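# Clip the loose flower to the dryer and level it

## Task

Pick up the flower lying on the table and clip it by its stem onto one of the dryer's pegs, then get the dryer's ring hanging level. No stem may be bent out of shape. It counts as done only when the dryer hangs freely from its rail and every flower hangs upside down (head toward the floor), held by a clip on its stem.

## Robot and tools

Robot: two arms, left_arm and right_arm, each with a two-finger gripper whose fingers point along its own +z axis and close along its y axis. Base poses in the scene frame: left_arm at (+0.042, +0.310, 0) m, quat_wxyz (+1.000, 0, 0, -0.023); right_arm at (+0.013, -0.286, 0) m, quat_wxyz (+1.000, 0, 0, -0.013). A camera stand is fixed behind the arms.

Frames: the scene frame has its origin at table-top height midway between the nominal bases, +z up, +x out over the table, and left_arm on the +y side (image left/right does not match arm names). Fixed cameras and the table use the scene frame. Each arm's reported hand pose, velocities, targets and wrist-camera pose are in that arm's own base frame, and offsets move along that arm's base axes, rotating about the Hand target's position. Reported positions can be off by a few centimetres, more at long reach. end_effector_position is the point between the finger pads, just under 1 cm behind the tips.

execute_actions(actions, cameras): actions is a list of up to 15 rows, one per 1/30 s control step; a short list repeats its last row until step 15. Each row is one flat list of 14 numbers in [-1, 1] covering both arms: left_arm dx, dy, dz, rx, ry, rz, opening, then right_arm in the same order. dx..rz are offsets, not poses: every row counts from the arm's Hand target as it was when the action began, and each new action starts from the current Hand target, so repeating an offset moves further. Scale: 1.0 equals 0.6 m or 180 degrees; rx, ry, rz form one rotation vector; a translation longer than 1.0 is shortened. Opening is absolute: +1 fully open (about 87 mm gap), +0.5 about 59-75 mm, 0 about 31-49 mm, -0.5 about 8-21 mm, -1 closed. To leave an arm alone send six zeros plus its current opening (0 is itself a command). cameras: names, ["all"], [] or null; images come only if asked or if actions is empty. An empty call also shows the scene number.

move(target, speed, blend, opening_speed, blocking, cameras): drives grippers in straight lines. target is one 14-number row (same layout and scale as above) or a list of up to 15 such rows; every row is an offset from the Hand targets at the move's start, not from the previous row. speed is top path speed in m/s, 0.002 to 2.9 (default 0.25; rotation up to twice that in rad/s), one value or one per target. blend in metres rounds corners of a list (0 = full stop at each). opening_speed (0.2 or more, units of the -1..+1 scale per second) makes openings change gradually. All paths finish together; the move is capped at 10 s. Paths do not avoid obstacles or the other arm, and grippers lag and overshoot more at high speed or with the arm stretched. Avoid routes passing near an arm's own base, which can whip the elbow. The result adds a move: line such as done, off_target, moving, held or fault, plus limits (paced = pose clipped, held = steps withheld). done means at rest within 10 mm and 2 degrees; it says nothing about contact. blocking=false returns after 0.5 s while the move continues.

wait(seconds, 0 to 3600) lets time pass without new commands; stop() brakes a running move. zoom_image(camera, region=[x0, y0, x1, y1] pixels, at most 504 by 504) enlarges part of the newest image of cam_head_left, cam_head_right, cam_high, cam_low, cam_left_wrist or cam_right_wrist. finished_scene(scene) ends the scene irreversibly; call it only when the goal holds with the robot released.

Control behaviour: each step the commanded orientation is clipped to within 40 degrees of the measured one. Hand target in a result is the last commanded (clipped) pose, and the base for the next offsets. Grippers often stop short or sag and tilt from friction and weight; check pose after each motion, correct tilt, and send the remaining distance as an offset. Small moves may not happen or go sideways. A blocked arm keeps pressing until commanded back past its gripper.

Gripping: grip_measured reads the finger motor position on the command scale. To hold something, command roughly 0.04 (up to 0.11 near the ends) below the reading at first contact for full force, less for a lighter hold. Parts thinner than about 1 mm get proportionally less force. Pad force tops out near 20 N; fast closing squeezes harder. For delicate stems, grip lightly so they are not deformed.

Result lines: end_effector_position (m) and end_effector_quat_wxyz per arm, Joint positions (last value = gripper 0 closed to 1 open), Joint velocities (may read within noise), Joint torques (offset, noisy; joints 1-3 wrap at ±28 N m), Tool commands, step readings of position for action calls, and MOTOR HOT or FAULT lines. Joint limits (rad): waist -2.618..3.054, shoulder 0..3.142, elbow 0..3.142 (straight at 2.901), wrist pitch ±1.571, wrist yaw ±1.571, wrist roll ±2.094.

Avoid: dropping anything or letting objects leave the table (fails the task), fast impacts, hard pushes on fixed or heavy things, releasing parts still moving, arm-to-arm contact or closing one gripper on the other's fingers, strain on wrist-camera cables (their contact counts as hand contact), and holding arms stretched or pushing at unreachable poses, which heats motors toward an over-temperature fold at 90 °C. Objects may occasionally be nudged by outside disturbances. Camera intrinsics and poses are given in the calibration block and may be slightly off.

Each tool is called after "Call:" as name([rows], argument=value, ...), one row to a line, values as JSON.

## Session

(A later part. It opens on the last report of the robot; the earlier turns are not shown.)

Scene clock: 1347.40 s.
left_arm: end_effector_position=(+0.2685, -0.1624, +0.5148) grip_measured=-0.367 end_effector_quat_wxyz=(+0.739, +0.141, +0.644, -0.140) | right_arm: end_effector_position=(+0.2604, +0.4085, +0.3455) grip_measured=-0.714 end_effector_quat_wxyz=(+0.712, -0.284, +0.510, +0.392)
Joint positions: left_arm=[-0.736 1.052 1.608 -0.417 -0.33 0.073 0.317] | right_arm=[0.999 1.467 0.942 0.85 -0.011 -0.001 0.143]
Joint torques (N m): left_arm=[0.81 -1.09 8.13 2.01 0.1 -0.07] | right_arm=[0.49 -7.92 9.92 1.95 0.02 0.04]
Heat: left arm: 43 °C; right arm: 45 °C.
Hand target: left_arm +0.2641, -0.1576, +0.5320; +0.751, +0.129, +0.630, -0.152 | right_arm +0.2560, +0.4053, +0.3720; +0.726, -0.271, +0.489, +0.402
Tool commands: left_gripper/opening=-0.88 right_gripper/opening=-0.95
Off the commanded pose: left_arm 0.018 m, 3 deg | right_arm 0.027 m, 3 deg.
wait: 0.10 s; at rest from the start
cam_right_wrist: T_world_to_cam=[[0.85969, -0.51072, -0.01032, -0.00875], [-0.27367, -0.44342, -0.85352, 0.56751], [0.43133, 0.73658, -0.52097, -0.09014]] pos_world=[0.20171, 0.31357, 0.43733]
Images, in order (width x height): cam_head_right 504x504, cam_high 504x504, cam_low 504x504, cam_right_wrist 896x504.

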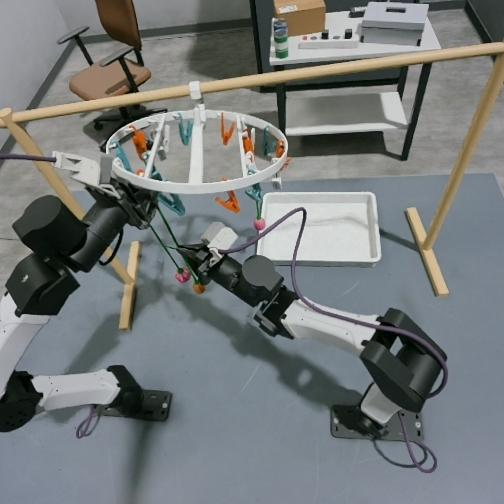

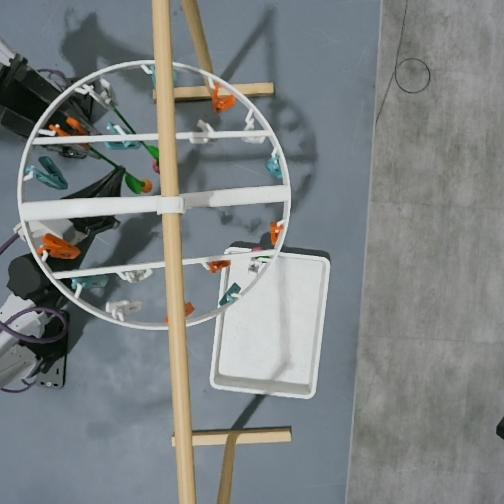

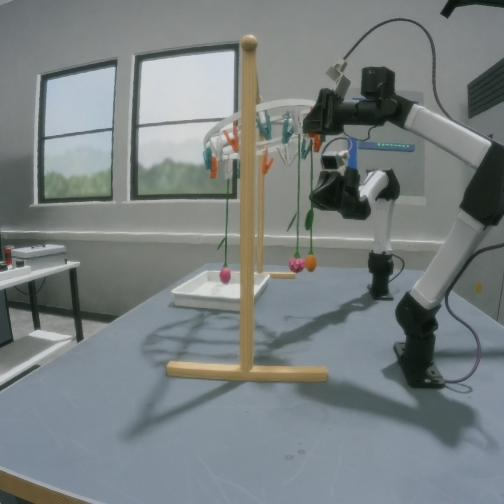

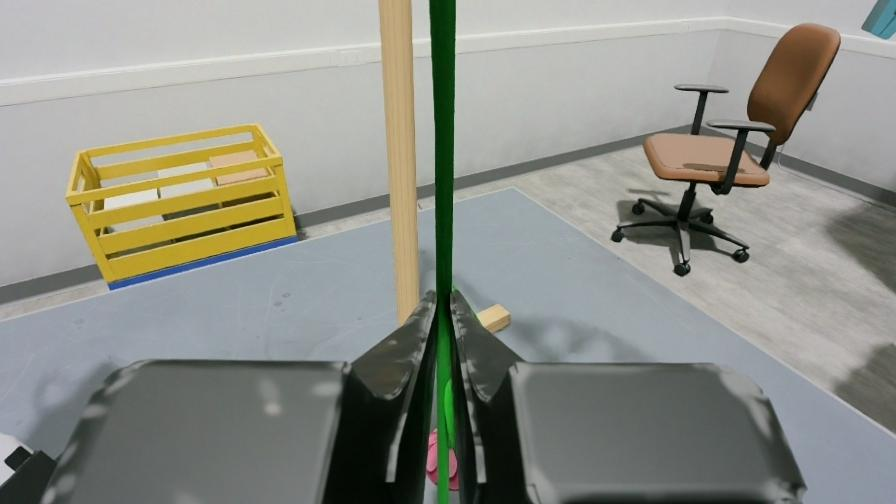

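Call:
move(target=[0, 0, 0, 0, 0, 0, -0.88, -0.0015, 0.0175, 0, 0, 0, 0, -0.95], speed=0.05, cameras=["cam_left_wrist", "cam_low", "cam_high"])

Call:
zoom_image(camera="cam_left_wrist", region=[380, 400, 520, 504])

Call:
zoom_image(camera="cam_low", region=[296, 120, 336, 160])

Call:
zoom_image(camera="cam_high", region=[60, 110, 130, 180])

Scene clock: 1352.63 s.
left_arm: end_effector_position=(+0.2680, -0.1620, +0.5166) grip_measured=-0.367 end_effector_quat_wxyz=(+0.740, +0.140, +0.643, -0.141) | right_arm: end_effector_position=(+0.2554, +0.4139, +0.3514) grip_measured=-0.714 end_effector_quat_wxyz=(+0.711, -0.283, +0.508, +0.396)
Joint positions: left_arm=[-0.736 1.052 1.611 -0.416 -0.33 0.073 0.317] | right_arm=[1.019 1.47 0.964 0.835 0.002 -0.001 0.143]
Joint torques (N m): left_arm=[0.8 -1.02 7.84 2 0.1 -0.06] | right_arm=[0.62 -5.23 10.54 2.13 0.05 -0.03]
Heat: left arm: 44 °C; right arm: 45 °C.
Hand target: left_arm +0.2641, -0.1576, +0.5320; +0.751, +0.129, +0.630, -0.152 | right_arm +0.2550, +0.4158, +0.3722; +0.726, -0.271, +0.489, +0.402
Off the commanded pose: left_arm 0.016 m, 3 deg | right_arm 0.021 m, 3 deg.
move: off_target (right_arm)
cam_left_wrist: T_world_to_cam=[[-0.35643, -0.93419, -0.016, -0.04533], [-0.61618, 0.2479, -0.74758, 0.61589], [0.70234, -0.2566, -0.66398, 0.26187]] pos_world=[0.17942, -0.12783, 0.63358]
Images, in order (width x height): cam_high 504x504, cam_low 504x504, cam_left_wrist 896x504.

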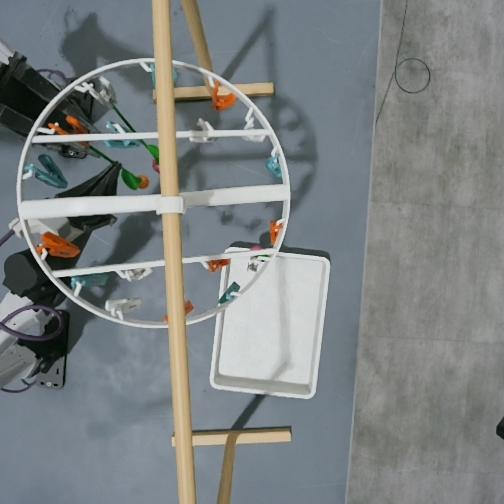

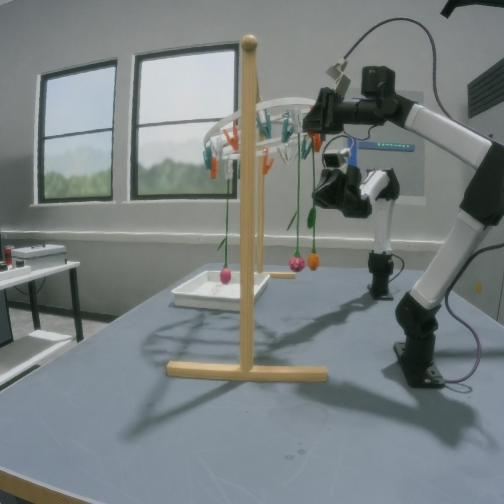

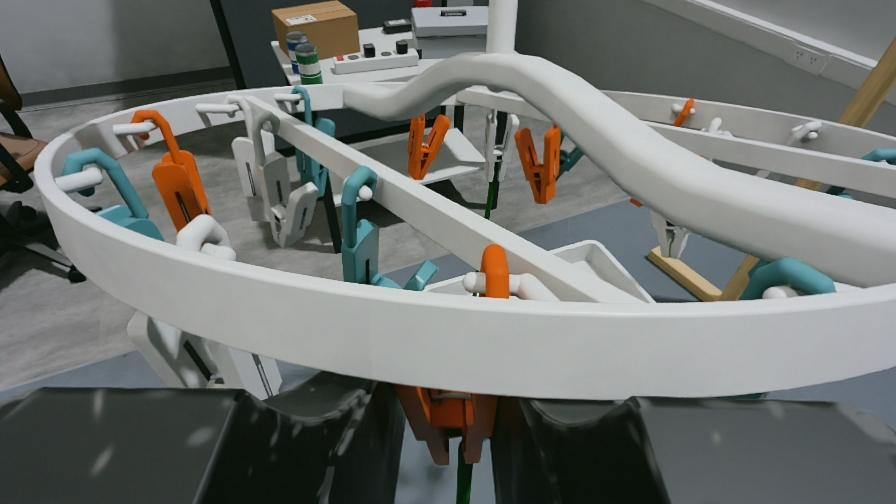

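Scaled by 3.600 from the camera's image (finer frame: 1280x720).

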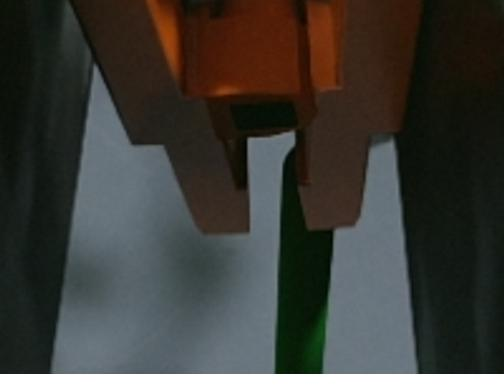

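Scaled by 12.600 from the camera's image (finer frame: 720x720).

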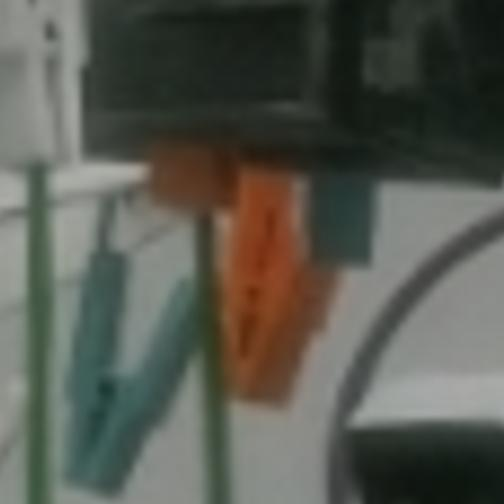

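Scaled by 7.200 from the camera's image (finer frame: 720x720).

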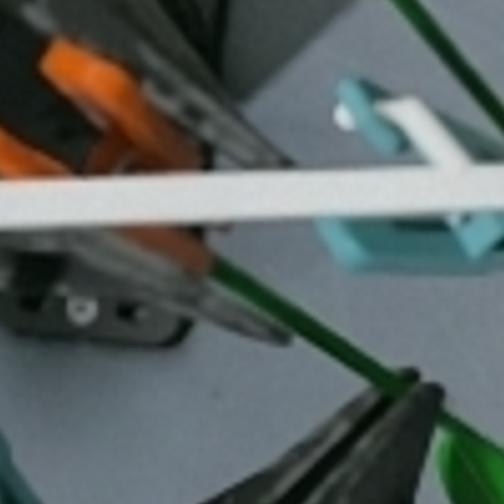

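Call:
move(target=[0, 0, 0, 0, 0, 0, -0.88, 0, 0, -0.045, 0, 0, 0, -0.95], speed=0.05, cameras=["cam_left_wrist", "cam_low"])

Call:
zoom_image(camera="cam_left_wrist", region=[380, 400, 520, 504])

Call:
zoom_image(camera="cam_low", region=[296, 120, 336, 160])

Scene clock: 1356.47 s.
left_arm: end_effector_position=(+0.2680, -0.1620, +0.5166) grip_measured=-0.367 end_effector_quat_wxyz=(+0.740, +0.140, +0.643, -0.141) | right_arm: end_effector_position=(+0.2563, +0.4151, +0.3415) grip_measured=-0.714 end_effector_quat_wxyz=(+0.719, -0.276, +0.496, +0.400)
Joint positions: left_arm=[-0.736 1.052 1.611 -0.416 -0.33 0.073 0.317] | right_arm=[1.019 1.504 0.92 0.947 0.003 -0.001 0.143]
Joint torques (N m): left_arm=[0.81 -1.02 7.83 2.01 0.1 -0.07] | right_arm=[0.62 -5.3 6.94 2.09 0.05 -0.05]
Heat: left arm: 43 °C; right arm: 45 °C.
Hand target: left_arm +0.2641, -0.1576, +0.5321; +0.751, +0.129, +0.630, -0.152 | right_arm +0.2550, +0.4158, +0.3450; +0.725, -0.271, +0.489, +0.402
Off the commanded pose: left_arm 0.017 m, 3 deg | right_arm 0.004 m, 1 deg.
move: done
cam_left_wrist: T_world_to_cam=[[-0.35643, -0.93419, -0.016, -0.04533], [-0.61618, 0.2479, -0.74758, 0.61589], [0.70234, -0.2566, -0.66398, 0.26187]] pos_world=[0.17942, -0.12783, 0.63358]
Images, in order (width x height): cam_low 504x504, cam_left_wrist 896x504.

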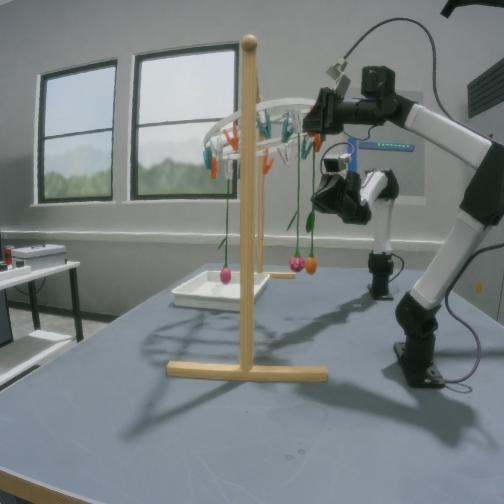

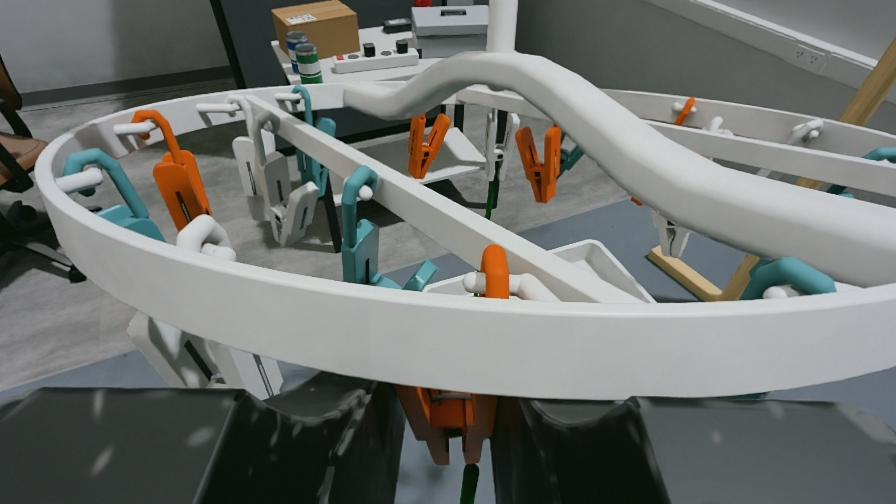

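Scaled by 3.600 from the camera's image (finer frame: 1280x720).

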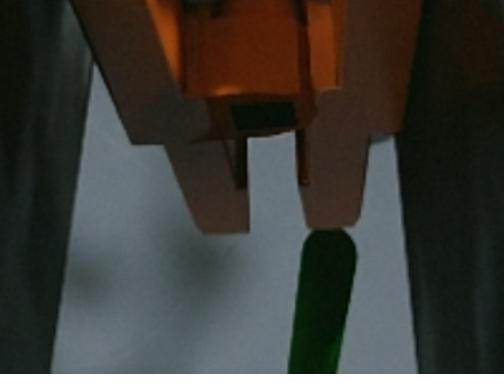

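Scaled by 12.600 from the camera's image (finer frame: 720x720).

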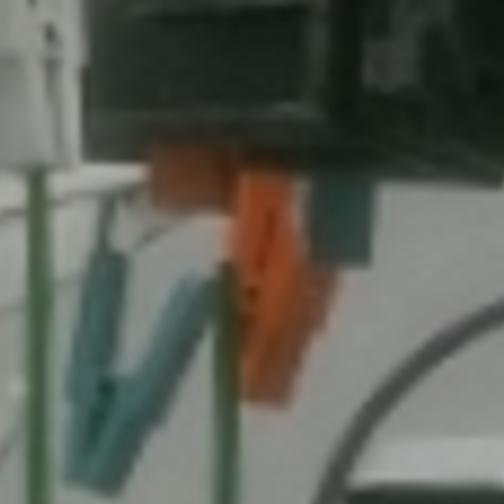

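Call:
move([
  [0, 0, 0, 0, 0, 0, -0.88, 0.0117, -0.013, 0, 0, 0, 0, -0.95],
  [0, 0, 0, 0, 0, 0, -0.88, 0.0117, -0.013, 0.02, 0, 0, 0, -0.95],
], speed=0.05, cameras=["cam_left_wrist", "cam_low"])

Call:
zoom_image(camera="cam_left_wrist", region=[380, 400, 520, 504])

Call:
zoom_image(camera="cam_low", region=[296, 120, 336, 160])

Scene clock: 1363.60 s.
left_arm: end_effector_position=(+0.2680, -0.1620, +0.5166) grip_measured=-0.367 end_effector_quat_wxyz=(+0.740, +0.140, +0.643, -0.141) | right_arm: end_effector_position=(+0.2629, +0.4121, +0.3296) grip_measured=-0.714 end_effector_quat_wxyz=(+0.711, -0.284, +0.510, +0.392)
Joint positions: left_arm=[-0.736 1.052 1.611 -0.416 -0.33 0.073 0.317] | right_arm=[0.999 1.504 0.911 0.917 -0.012 0 0.143]
Joint torques (N m): left_arm=[0.8 -1.03 7.84 2.01 0.1 -0.07] | right_arm=[-0.38 -8.18 10.07 1.94 -0.1 0.08]
Heat: left arm: 43 °C; right arm: 45 °C.
Hand target: left_arm +0.2641, -0.1576, +0.5321; +0.751, +0.129, +0.630, -0.152 | right_arm +0.2620, +0.4080, +0.3571; +0.725, -0.271, +0.489, +0.402
Off the commanded pose: left_arm 0.017 m, 3 deg | right_arm 0.028 m, 4 deg.
move: off_target (right_arm)
cam_left_wrist: T_world_to_cam=[[-0.35643, -0.93419, -0.016, -0.04533], [-0.61618, 0.2479, -0.74758, 0.61589], [0.70234, -0.2566, -0.66398, 0.26187]] pos_world=[0.17942, -0.12783, 0.63358]
Images, in order (width x height): cam_low 504x504, cam_left_wrist 896x504.

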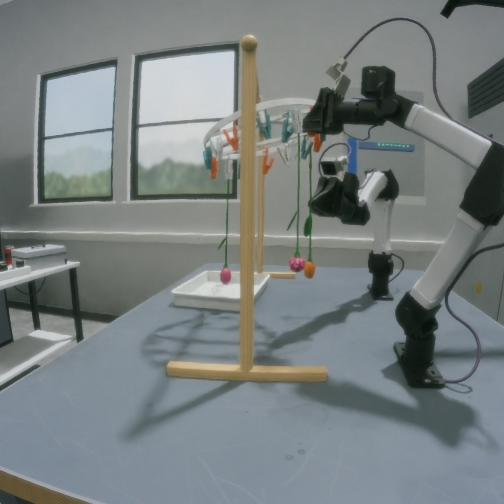

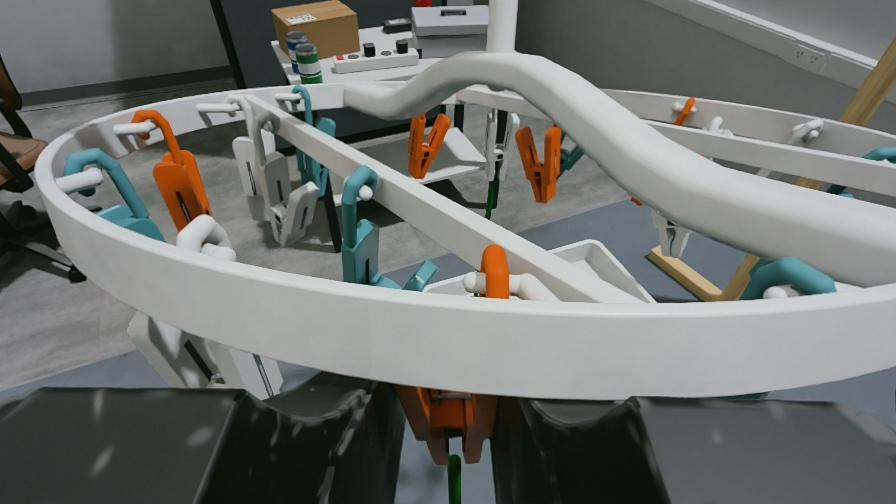

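Scaled by 3.600 from the camera's image (finer frame: 1280x720).

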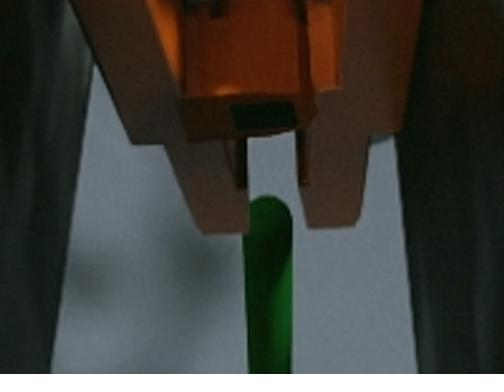

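Scaled by 12.600 from the camera's image (finer frame: 720x720).

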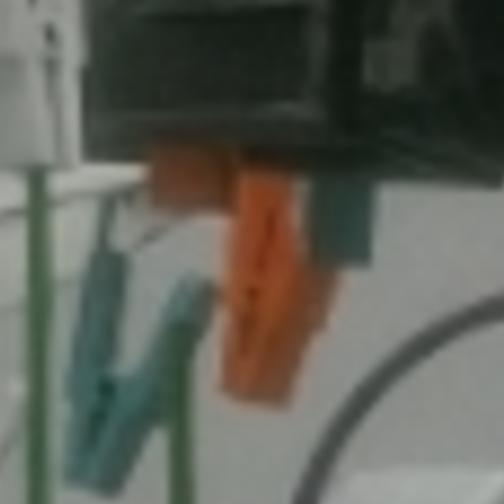

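Call:
move(target=[0, 0, 0, 0, 0, 0, -0.88, 0, 0, 0.03, 0, 0, 0, -0.95], speed=0.05, cameras=["cam_left_wrist", "cam_low"])

Call:
zoom_image(camera="cam_left_wrist", region=[380, 400, 520, 504])

Call:
zoom_image(camera="cam_low", region=[296, 120, 336, 160])

Scene clock: 1366.57 s.
left_arm: end_effector_position=(+0.2680, -0.1620, +0.5166) grip_measured=-0.367 end_effector_quat_wxyz=(+0.740, +0.140, +0.643, -0.141) | right_arm: end_effector_position=(+0.2637, +0.4135, +0.3485) grip_measured=-0.714 end_effector_quat_wxyz=(+0.712, -0.284, +0.510, +0.392)
Joint positions: left_arm=[-0.736 1.052 1.611 -0.416 -0.33 0.073 0.317] | right_arm=[0.999 1.487 0.972 0.84 -0.012 0 0.143]
Joint torques (N m): left_arm=[0.8 -1.02 7.84 2 0.1 -0.06] | right_arm=[-0.38 -8.29 9.8 1.96 -0.07 0.09]
Heat: left arm: 43 °C; right arm: 45 °C.
Hand target: left_arm +0.2641, -0.1576, +0.5321; +0.751, +0.129, +0.630, -0.152 | right_arm +0.2620, +0.4080, +0.3751; +0.725, -0.271, +0.489, +0.402
Off the commanded pose: left_arm 0.017 m, 3 deg | right_arm 0.027 m, 3 deg.
move: off_target (right_arm)
cam_left_wrist: T_world_to_cam=[[-0.35643, -0.93419, -0.016, -0.04533], [-0.61618, 0.2479, -0.74758, 0.61589], [0.70234, -0.2566, -0.66398, 0.26187]] pos_world=[0.17942, -0.12783, 0.63358]
Images, in order (width x height): cam_low 504x504, cam_left_wrist 896x504.

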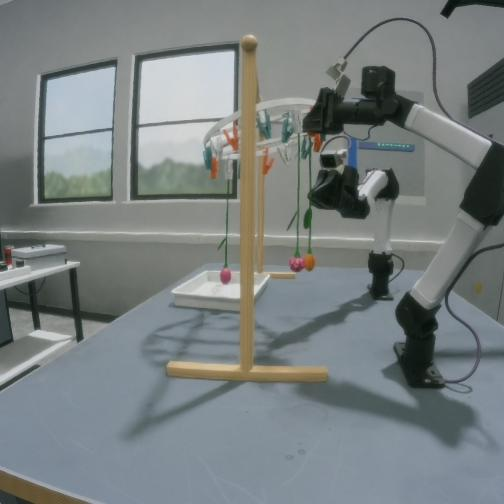

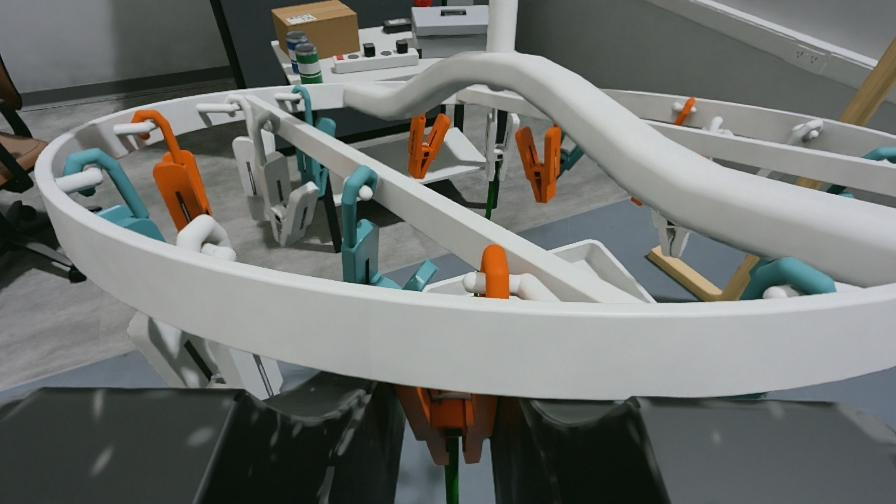

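Scaled by 3.600 from the camera's image (finer frame: 1280x720).

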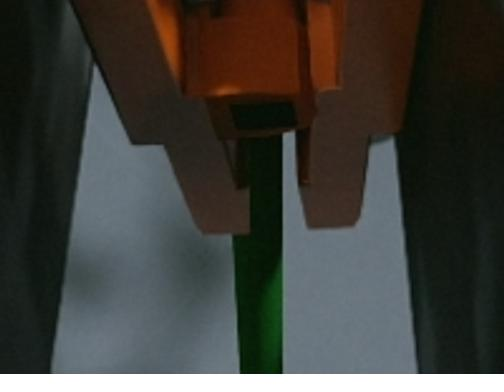

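Scaled by 12.600 from the camera's image (finer frame: 720x720).

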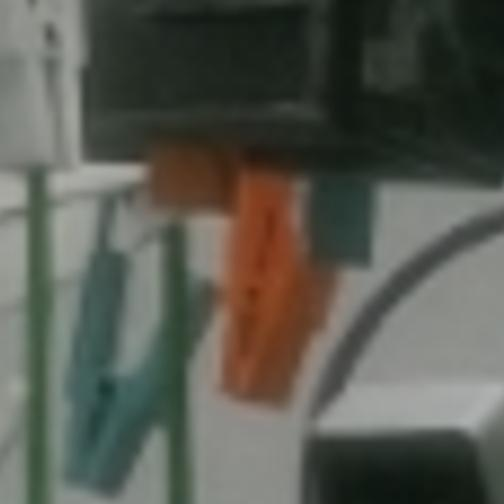

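Call:
move(target=[0, 0, 0, 0, 0, 0, -0.88, -0.013, 0, 0, 0, 0, 0, -0.95], speed=0.05, cameras=["cam_left_wrist", "cam_low"])

Call:
zoom_image(camera="cam_left_wrist", region=[380, 400, 520, 504])

Call:
zoom_image(camera="cam_low", region=[296, 120, 336, 160])

Scene clock: 1369.03 s.
left_arm: end_effector_position=(+0.2680, -0.1620, +0.5165) grip_measured=-0.367 end_effector_quat_wxyz=(+0.740, +0.140, +0.643, -0.141) | right_arm: end_effector_position=(+0.2594, +0.4132, +0.3525) grip_measured=-0.714 end_effector_quat_wxyz=(+0.712, -0.284, +0.507, +0.395)
Joint positions: left_arm=[-0.736 1.052 1.611 -0.417 -0.33 0.073 0.317] | right_arm=[1.007 1.475 0.972 0.834 -0.009 0 0.143]
Joint torques (N m): left_arm=[0.8 -1.03 7.83 2 0.1 -0.07] | right_arm=[0.65 -8.49 8.55 2 0.07 0]
Heat: left arm: 43 °C; right arm: 45 °C.
Hand target: left_arm +0.2641, -0.1576, +0.5320; +0.751, +0.129, +0.630, -0.152 | right_arm +0.2542, +0.4080, +0.3751; +0.725, -0.271, +0.489, +0.402
Off the commanded pose: left_arm 0.017 m, 3 deg | right_arm 0.024 m, 3 deg.
move: off_target (right_arm)
cam_left_wrist: T_world_to_cam=[[-0.35649, -0.93416, -0.0161, -0.04522], [-0.6164, 0.2481, -0.74733, 0.61579], [0.70212, -0.25649, -0.66426, 0.26196]] pos_world=[0.17952, -0.12783, 0.63348]
Images, in order (width x height): cam_low 504x504, cam_left_wrist 896x504.

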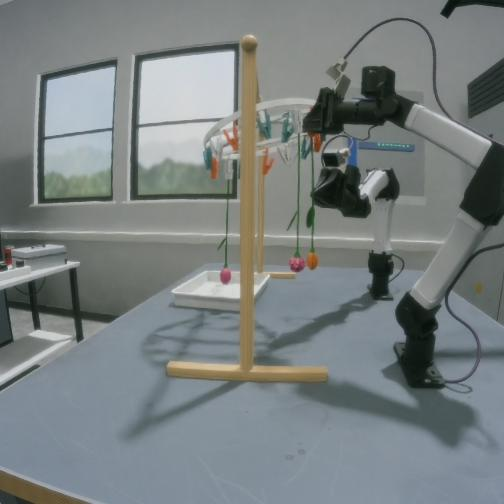

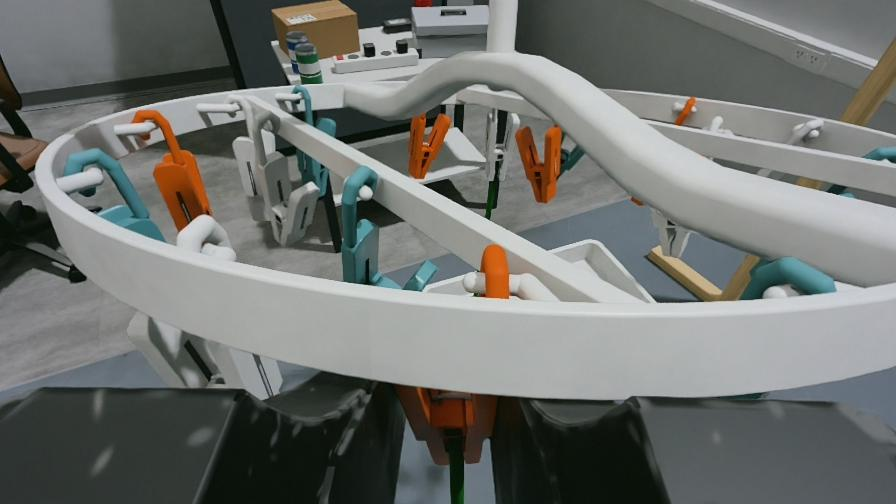

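Scaled by 3.600 from the camera's image (finer frame: 1280x720).

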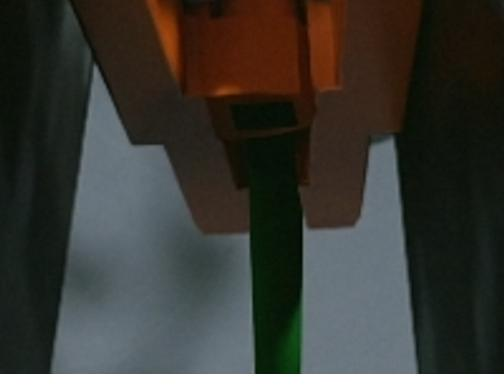

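Scaled by 12.600 from the camera's image (finer frame: 720x720).

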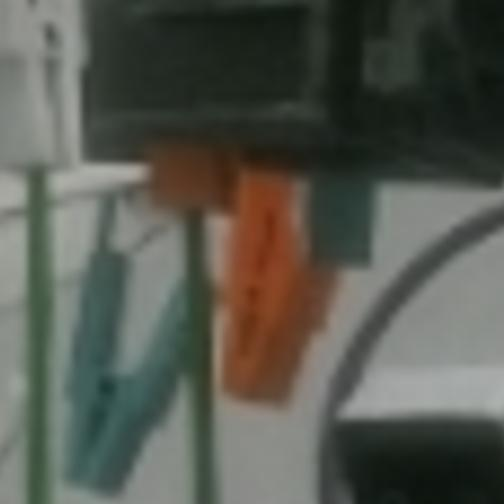

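Call:
move(target=[0, 0, 0, 0, 0, 0, -0.88, 0, 0, 0.0217, 0, 0, 0, -0.95], speed=0.05, cameras=["cam_left_wrist", "cam_low"])

Call:
zoom_image(camera="cam_left_wrist", region=[380, 400, 520, 504])

Call:
zoom_image(camera="cam_low", region=[296, 120, 336, 160])

Scene clock: 1371.50 s.
left_arm: end_effector_position=(+0.2680, -0.1620, +0.5166) grip_measured=-0.375 end_effector_quat_wxyz=(+0.740, +0.140, +0.643, -0.141) | right_arm: end_effector_position=(+0.2594, +0.4131, +0.3555) grip_measured=-0.714 end_effector_quat_wxyz=(+0.707, -0.287, +0.514, +0.392)
Joint positions: left_arm=[-0.736 1.052 1.611 -0.416 -0.33 0.073 0.312] | right_arm=[1.007 1.464 0.995 0.779 -0.008 0 0.143]
Joint torques (N m): left_arm=[0.81 -1.02 7.84 2.01 0.1 -0.06] | right_arm=[0.66 -8.61 10.32 2.01 0.07 0]
Heat: left arm: 42 °C; right arm: 45 °C.
Hand target: left_arm +0.2641, -0.1576, +0.5320; +0.751, +0.129, +0.630, -0.152 | right_arm +0.2542, +0.4080, +0.3882; +0.726, -0.271, +0.489, +0.402
Off the commanded pose: left_arm 0.016 m, 3 deg | right_arm 0.033 m, 4 deg.
move: off_target (right_arm)
cam_left_wrist: T_world_to_cam=[[-0.35643, -0.93419, -0.016, -0.04533], [-0.61618, 0.2479, -0.74758, 0.61589], [0.70234, -0.2566, -0.66398, 0.26187]] pos_world=[0.17942, -0.12783, 0.63358]
Images, in order (width x height): cam_low 504x504, cam_left_wrist 896x504.

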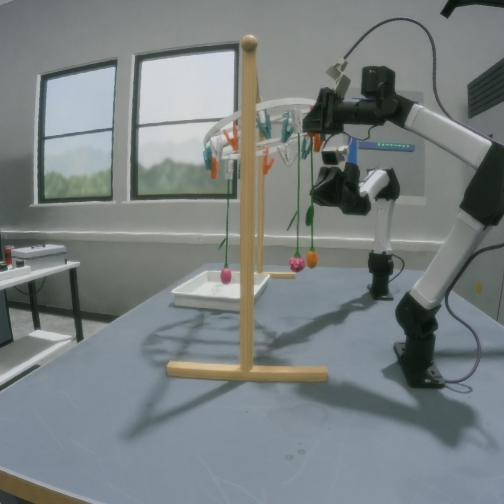

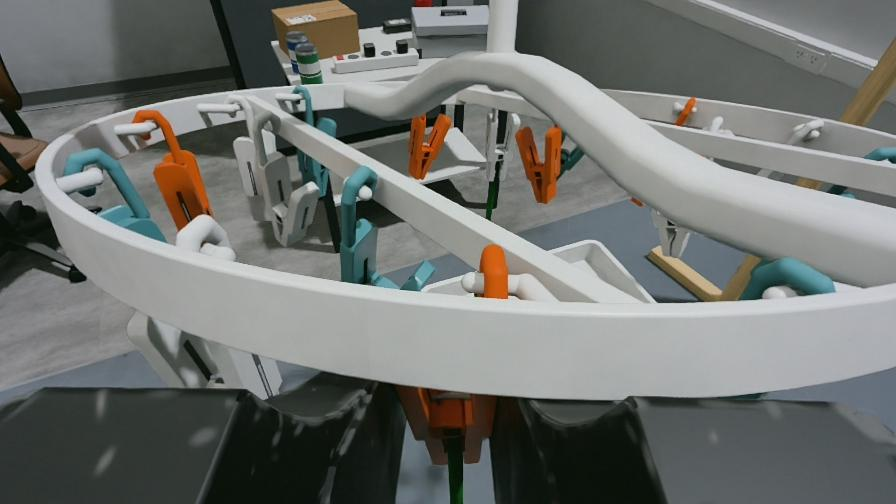

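Scaled by 3.600 from the camera's image (finer frame: 1280x720).

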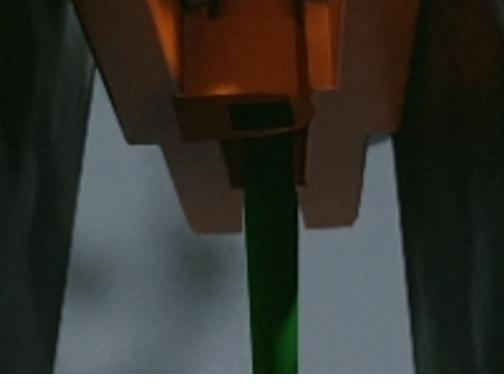

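Scaled by 12.600 from the camera's image (finer frame: 720x720).

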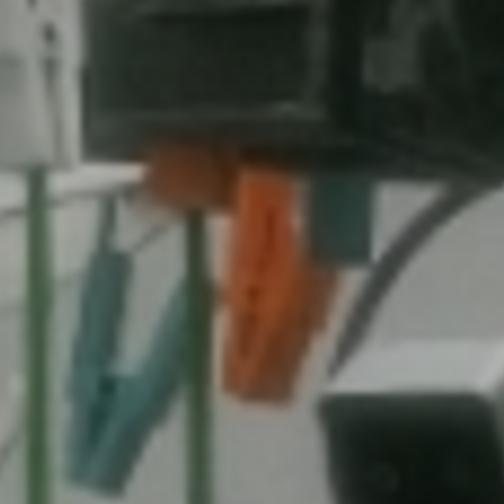

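Call:
move(target=[0, 0, 0, 0, 0, 0, -0.9, 0, 0, 0.02, 0, 0, 0, -0.95], speed=0.05, cameras=["cam_left_wrist", "cam_low"])

Call:
zoom_image(camera="cam_left_wrist", region=[380, 400, 520, 504])

Call:
zoom_image(camera="cam_low", region=[296, 120, 336, 160])

Scene clock: 1374.33 s.
left_arm: end_effector_position=(+0.2680, -0.1620, +0.5174) grip_measured=-0.379 end_effector_quat_wxyz=(+0.741, +0.139, +0.642, -0.141) | right_arm: end_effector_position=(+0.2604, +0.4146, +0.3586) grip_measured=-0.714 end_effector_quat_wxyz=(+0.700, -0.292, +0.523, +0.388)
Joint positions: left_arm=[-0.736 1.052 1.611 -0.413 -0.33 0.073 0.31] | right_arm=[1.007 1.46 1.03 0.716 -0.008 0 0.143]
Joint torques (N m): left_arm=[0.81 -1.02 7.84 1.97 0.1 -0.06] | right_arm=[0.65 -9.16 10.84 2.21 0.08 0]
Heat: left arm: 42 °C; right arm: 45 °C.
Hand target: left_arm +0.2641, -0.1576, +0.5320; +0.751, +0.129, +0.630, -0.152 | right_arm +0.2542, +0.4080, +0.4001; +0.725, -0.271, +0.489, +0.402
Off the commanded pose: left_arm 0.016 m, 2 deg | right_arm 0.043 m, 6 deg.
move: off_target (right_arm)
cam_left_wrist: T_world_to_cam=[[-0.35644, -0.9342, -0.01489, -0.04591], [-0.61448, 0.24639, -0.74947, 0.61679], [0.70383, -0.25799, -0.66187, 0.26061]] pos_world=[0.17921, -0.12762, 0.63407]
Images, in order (width x height): cam_low 504x504, cam_left_wrist 896x504.

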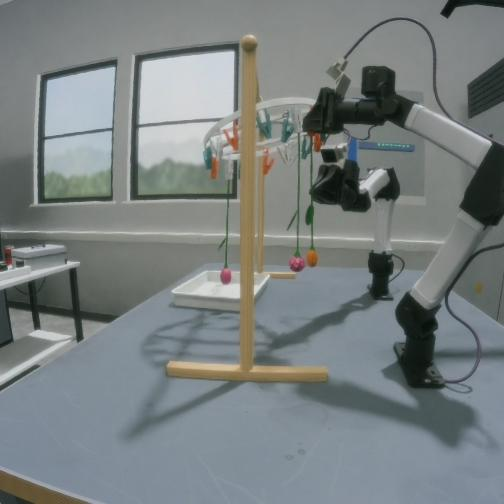

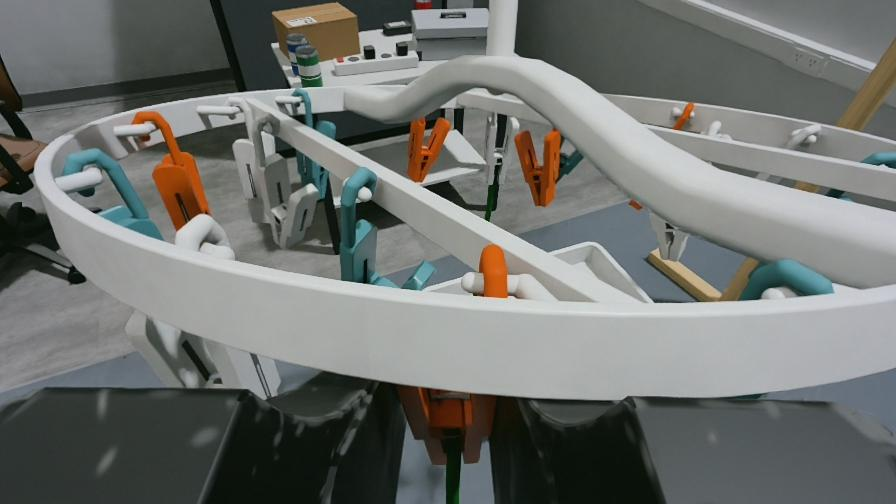

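Scaled by 3.600 from the camera's image (finer frame: 1280x720).

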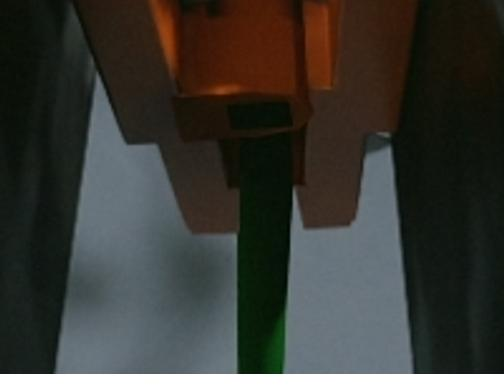

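Scaled by 12.600 from the camera's image (finer frame: 720x720).

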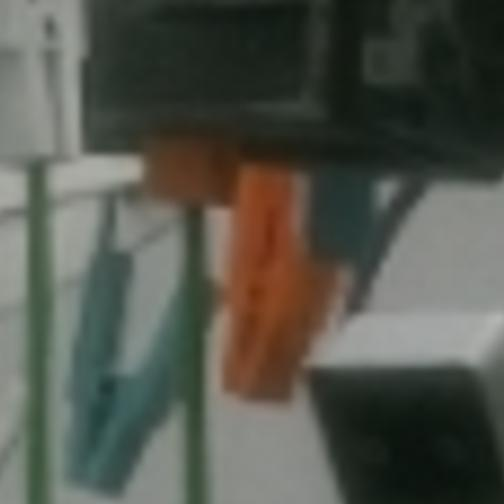

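Call:
move(target=[0, 0, 0, 0, 0, 0, -0.1, 0, 0, 0, 0, 0, 0, -0.95], speed=0.05, opening_speed=0.5, cameras=["cam_left_wrist", "cam_low"])

Call:
zoom_image(camera="cam_left_wrist", region=[360, 360, 540, 504])

Call:
zoom_image(camera="cam_low", region=[286, 110, 346, 170])

Scene clock: 1377.63 s.
left_arm: end_effector_position=(+0.2680, -0.1620, +0.5174) grip_measured=-0.100 end_effector_quat_wxyz=(+0.741, +0.139, +0.642, -0.141) | right_arm: end_effector_position=(+0.2599, +0.4137, +0.3630) grip_measured=-0.714 end_effector_quat_wxyz=(+0.702, -0.290, +0.520, +0.390)
Joint positions: left_arm=[-0.736 1.052 1.611 -0.413 -0.33 0.073 0.45] | right_arm=[1.007 1.455 1.035 0.716 -0.008 0 0.143]
Joint torques (N m): left_arm=[0.81 -0.98 7.87 1.97 0.1 -0.06] | right_arm=[0.62 -8.59 10.47 2.18 0.07 0]
Heat: left arm: 42 °C; right arm: 45 °C.
Hand target: left_arm +0.2641, -0.1576, +0.5320; +0.751, +0.129, +0.630, -0.152 | right_arm +0.2542, +0.4080, +0.4002; +0.726, -0.271, +0.489, +0.402
Off the commanded pose: left_arm 0.016 m, 2 deg | right_arm 0.038 m, 5 deg.
move: done
cam_left_wrist: T_world_to_cam=[[-0.35652, -0.93418, -0.01451, -0.04603], [-0.61455, 0.24618, -0.74948, 0.61675], [0.70372, -0.25829, -0.66187, 0.26062]] pos_world=[0.17921, -0.12752, 0.63407]
Images, in order (width x height): cam_low 504x504, cam_left_wrist 896x504.

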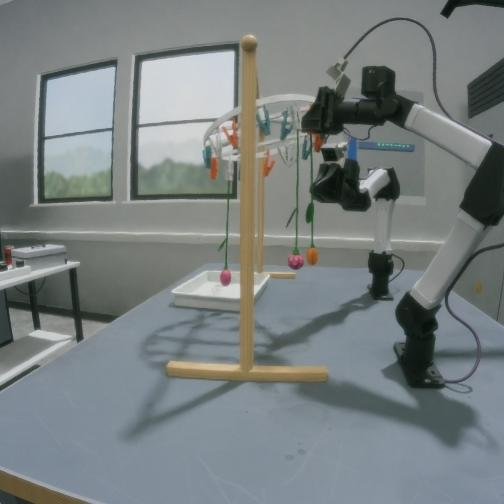

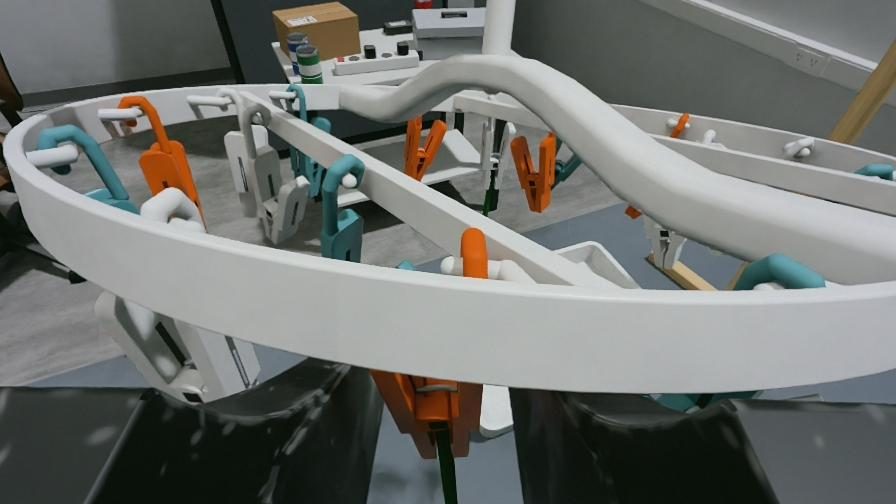

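Scaled by 2.800 from the camera's image (finer frame: 1280x720).

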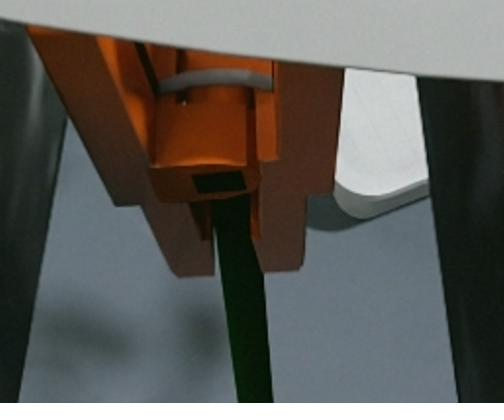

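Scaled by 8.400 from the camera's image (finer frame: 720x720).

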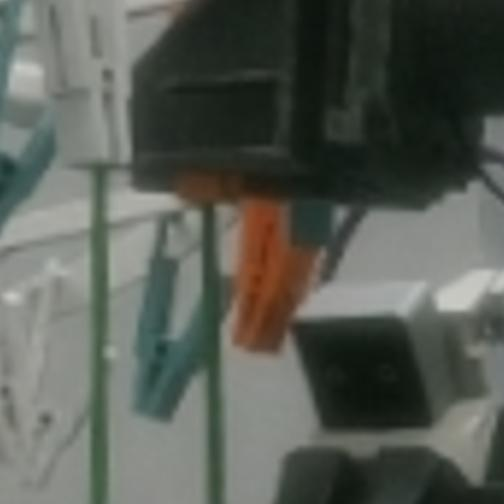

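Call:
move(target=[0, 0, 0, 0, 0, 0, -0.1, 0, 0, -0.055, 0, 0, 0, -0.95], speed=0.05, cameras=["cam_left_wrist", "cam_low"])

Call:
zoom_image(camera="cam_left_wrist", region=[360, 360, 540, 504])

Call:
zoom_image(camera="cam_low", region=[286, 110, 346, 170])

Scene clock: 1381.13 s.
left_arm: end_effector_position=(+0.2680, -0.1620, +0.5161) grip_measured=-0.100 end_effector_quat_wxyz=(+0.739, +0.140, +0.643, -0.141) | right_arm: end_effector_position=(+0.2567, +0.4088, +0.3576) grip_measured=-0.714 end_effector_quat_wxyz=(+0.715, -0.281, +0.502, +0.397)
Joint positions: left_arm=[-0.736 1.052 1.611 -0.419 -0.33 0.073 0.45] | right_arm=[1.007 1.455 0.962 0.838 -0.008 0 0.143]
Joint torques (N m): left_arm=[0.81 -1.05 7.83 2.03 0.1 -0.06] | right_arm=[0.65 -5.7 7.09 2.22 0.09 0.01]
Heat: left arm: 42 °C; right arm: 46 °C.
Hand target: left_arm +0.2641, -0.1576, +0.5320; +0.751, +0.129, +0.630, -0.152 | right_arm +0.2542, +0.4080, +0.3672; +0.726, -0.271, +0.489, +0.402
Off the commanded pose: left_arm 0.017 m, 3 deg | right_arm 0.010 m, 2 deg.
move: done
cam_left_wrist: T_world_to_cam=[[-0.35659, -0.93411, -0.0165, -0.045], [-0.61748, 0.2489, -0.74617, 0.61522], [0.70112, -0.25589, -0.66555, 0.26274]] pos_world=[0.17962, -0.12793, 0.63318]
Images, in order (width x height): cam_low 504x504, cam_left_wrist 896x504.

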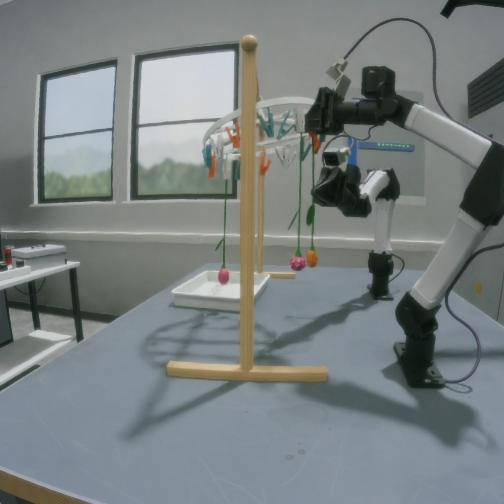

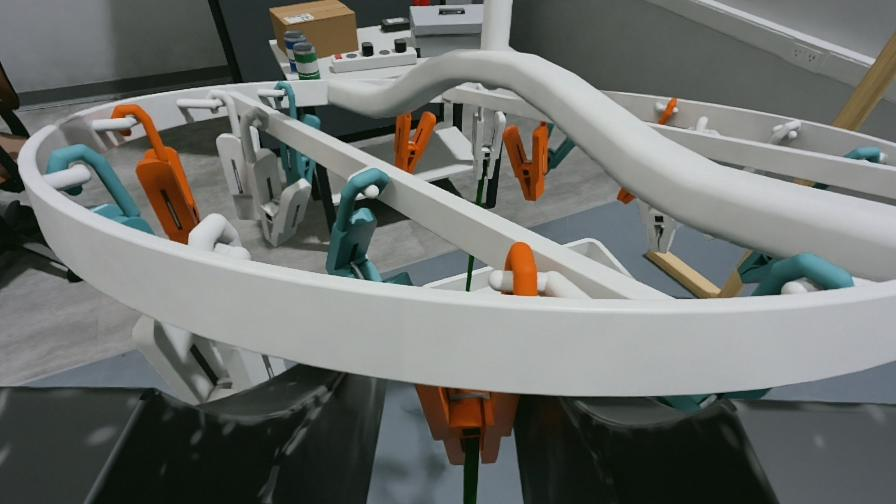

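Scaled by 2.800 from the camera's image (finer frame: 1280x720).

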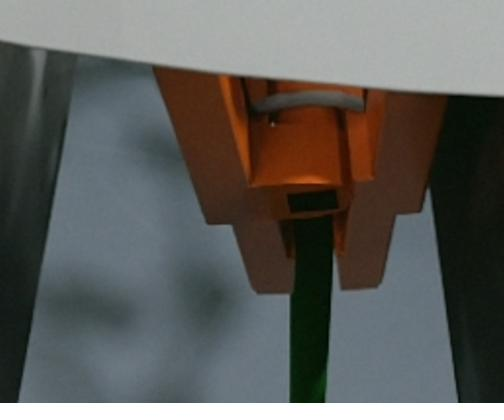

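Scaled by 8.400 from the camera's image (finer frame: 720x720).

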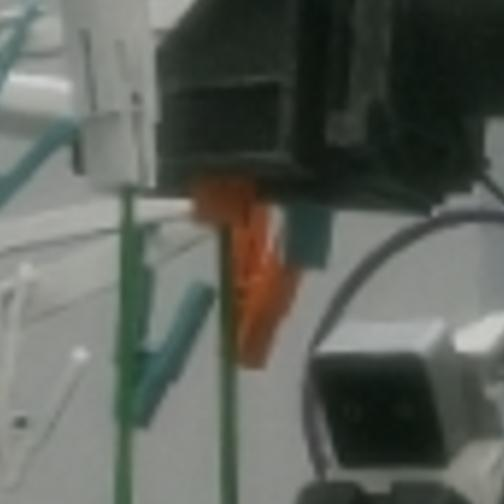

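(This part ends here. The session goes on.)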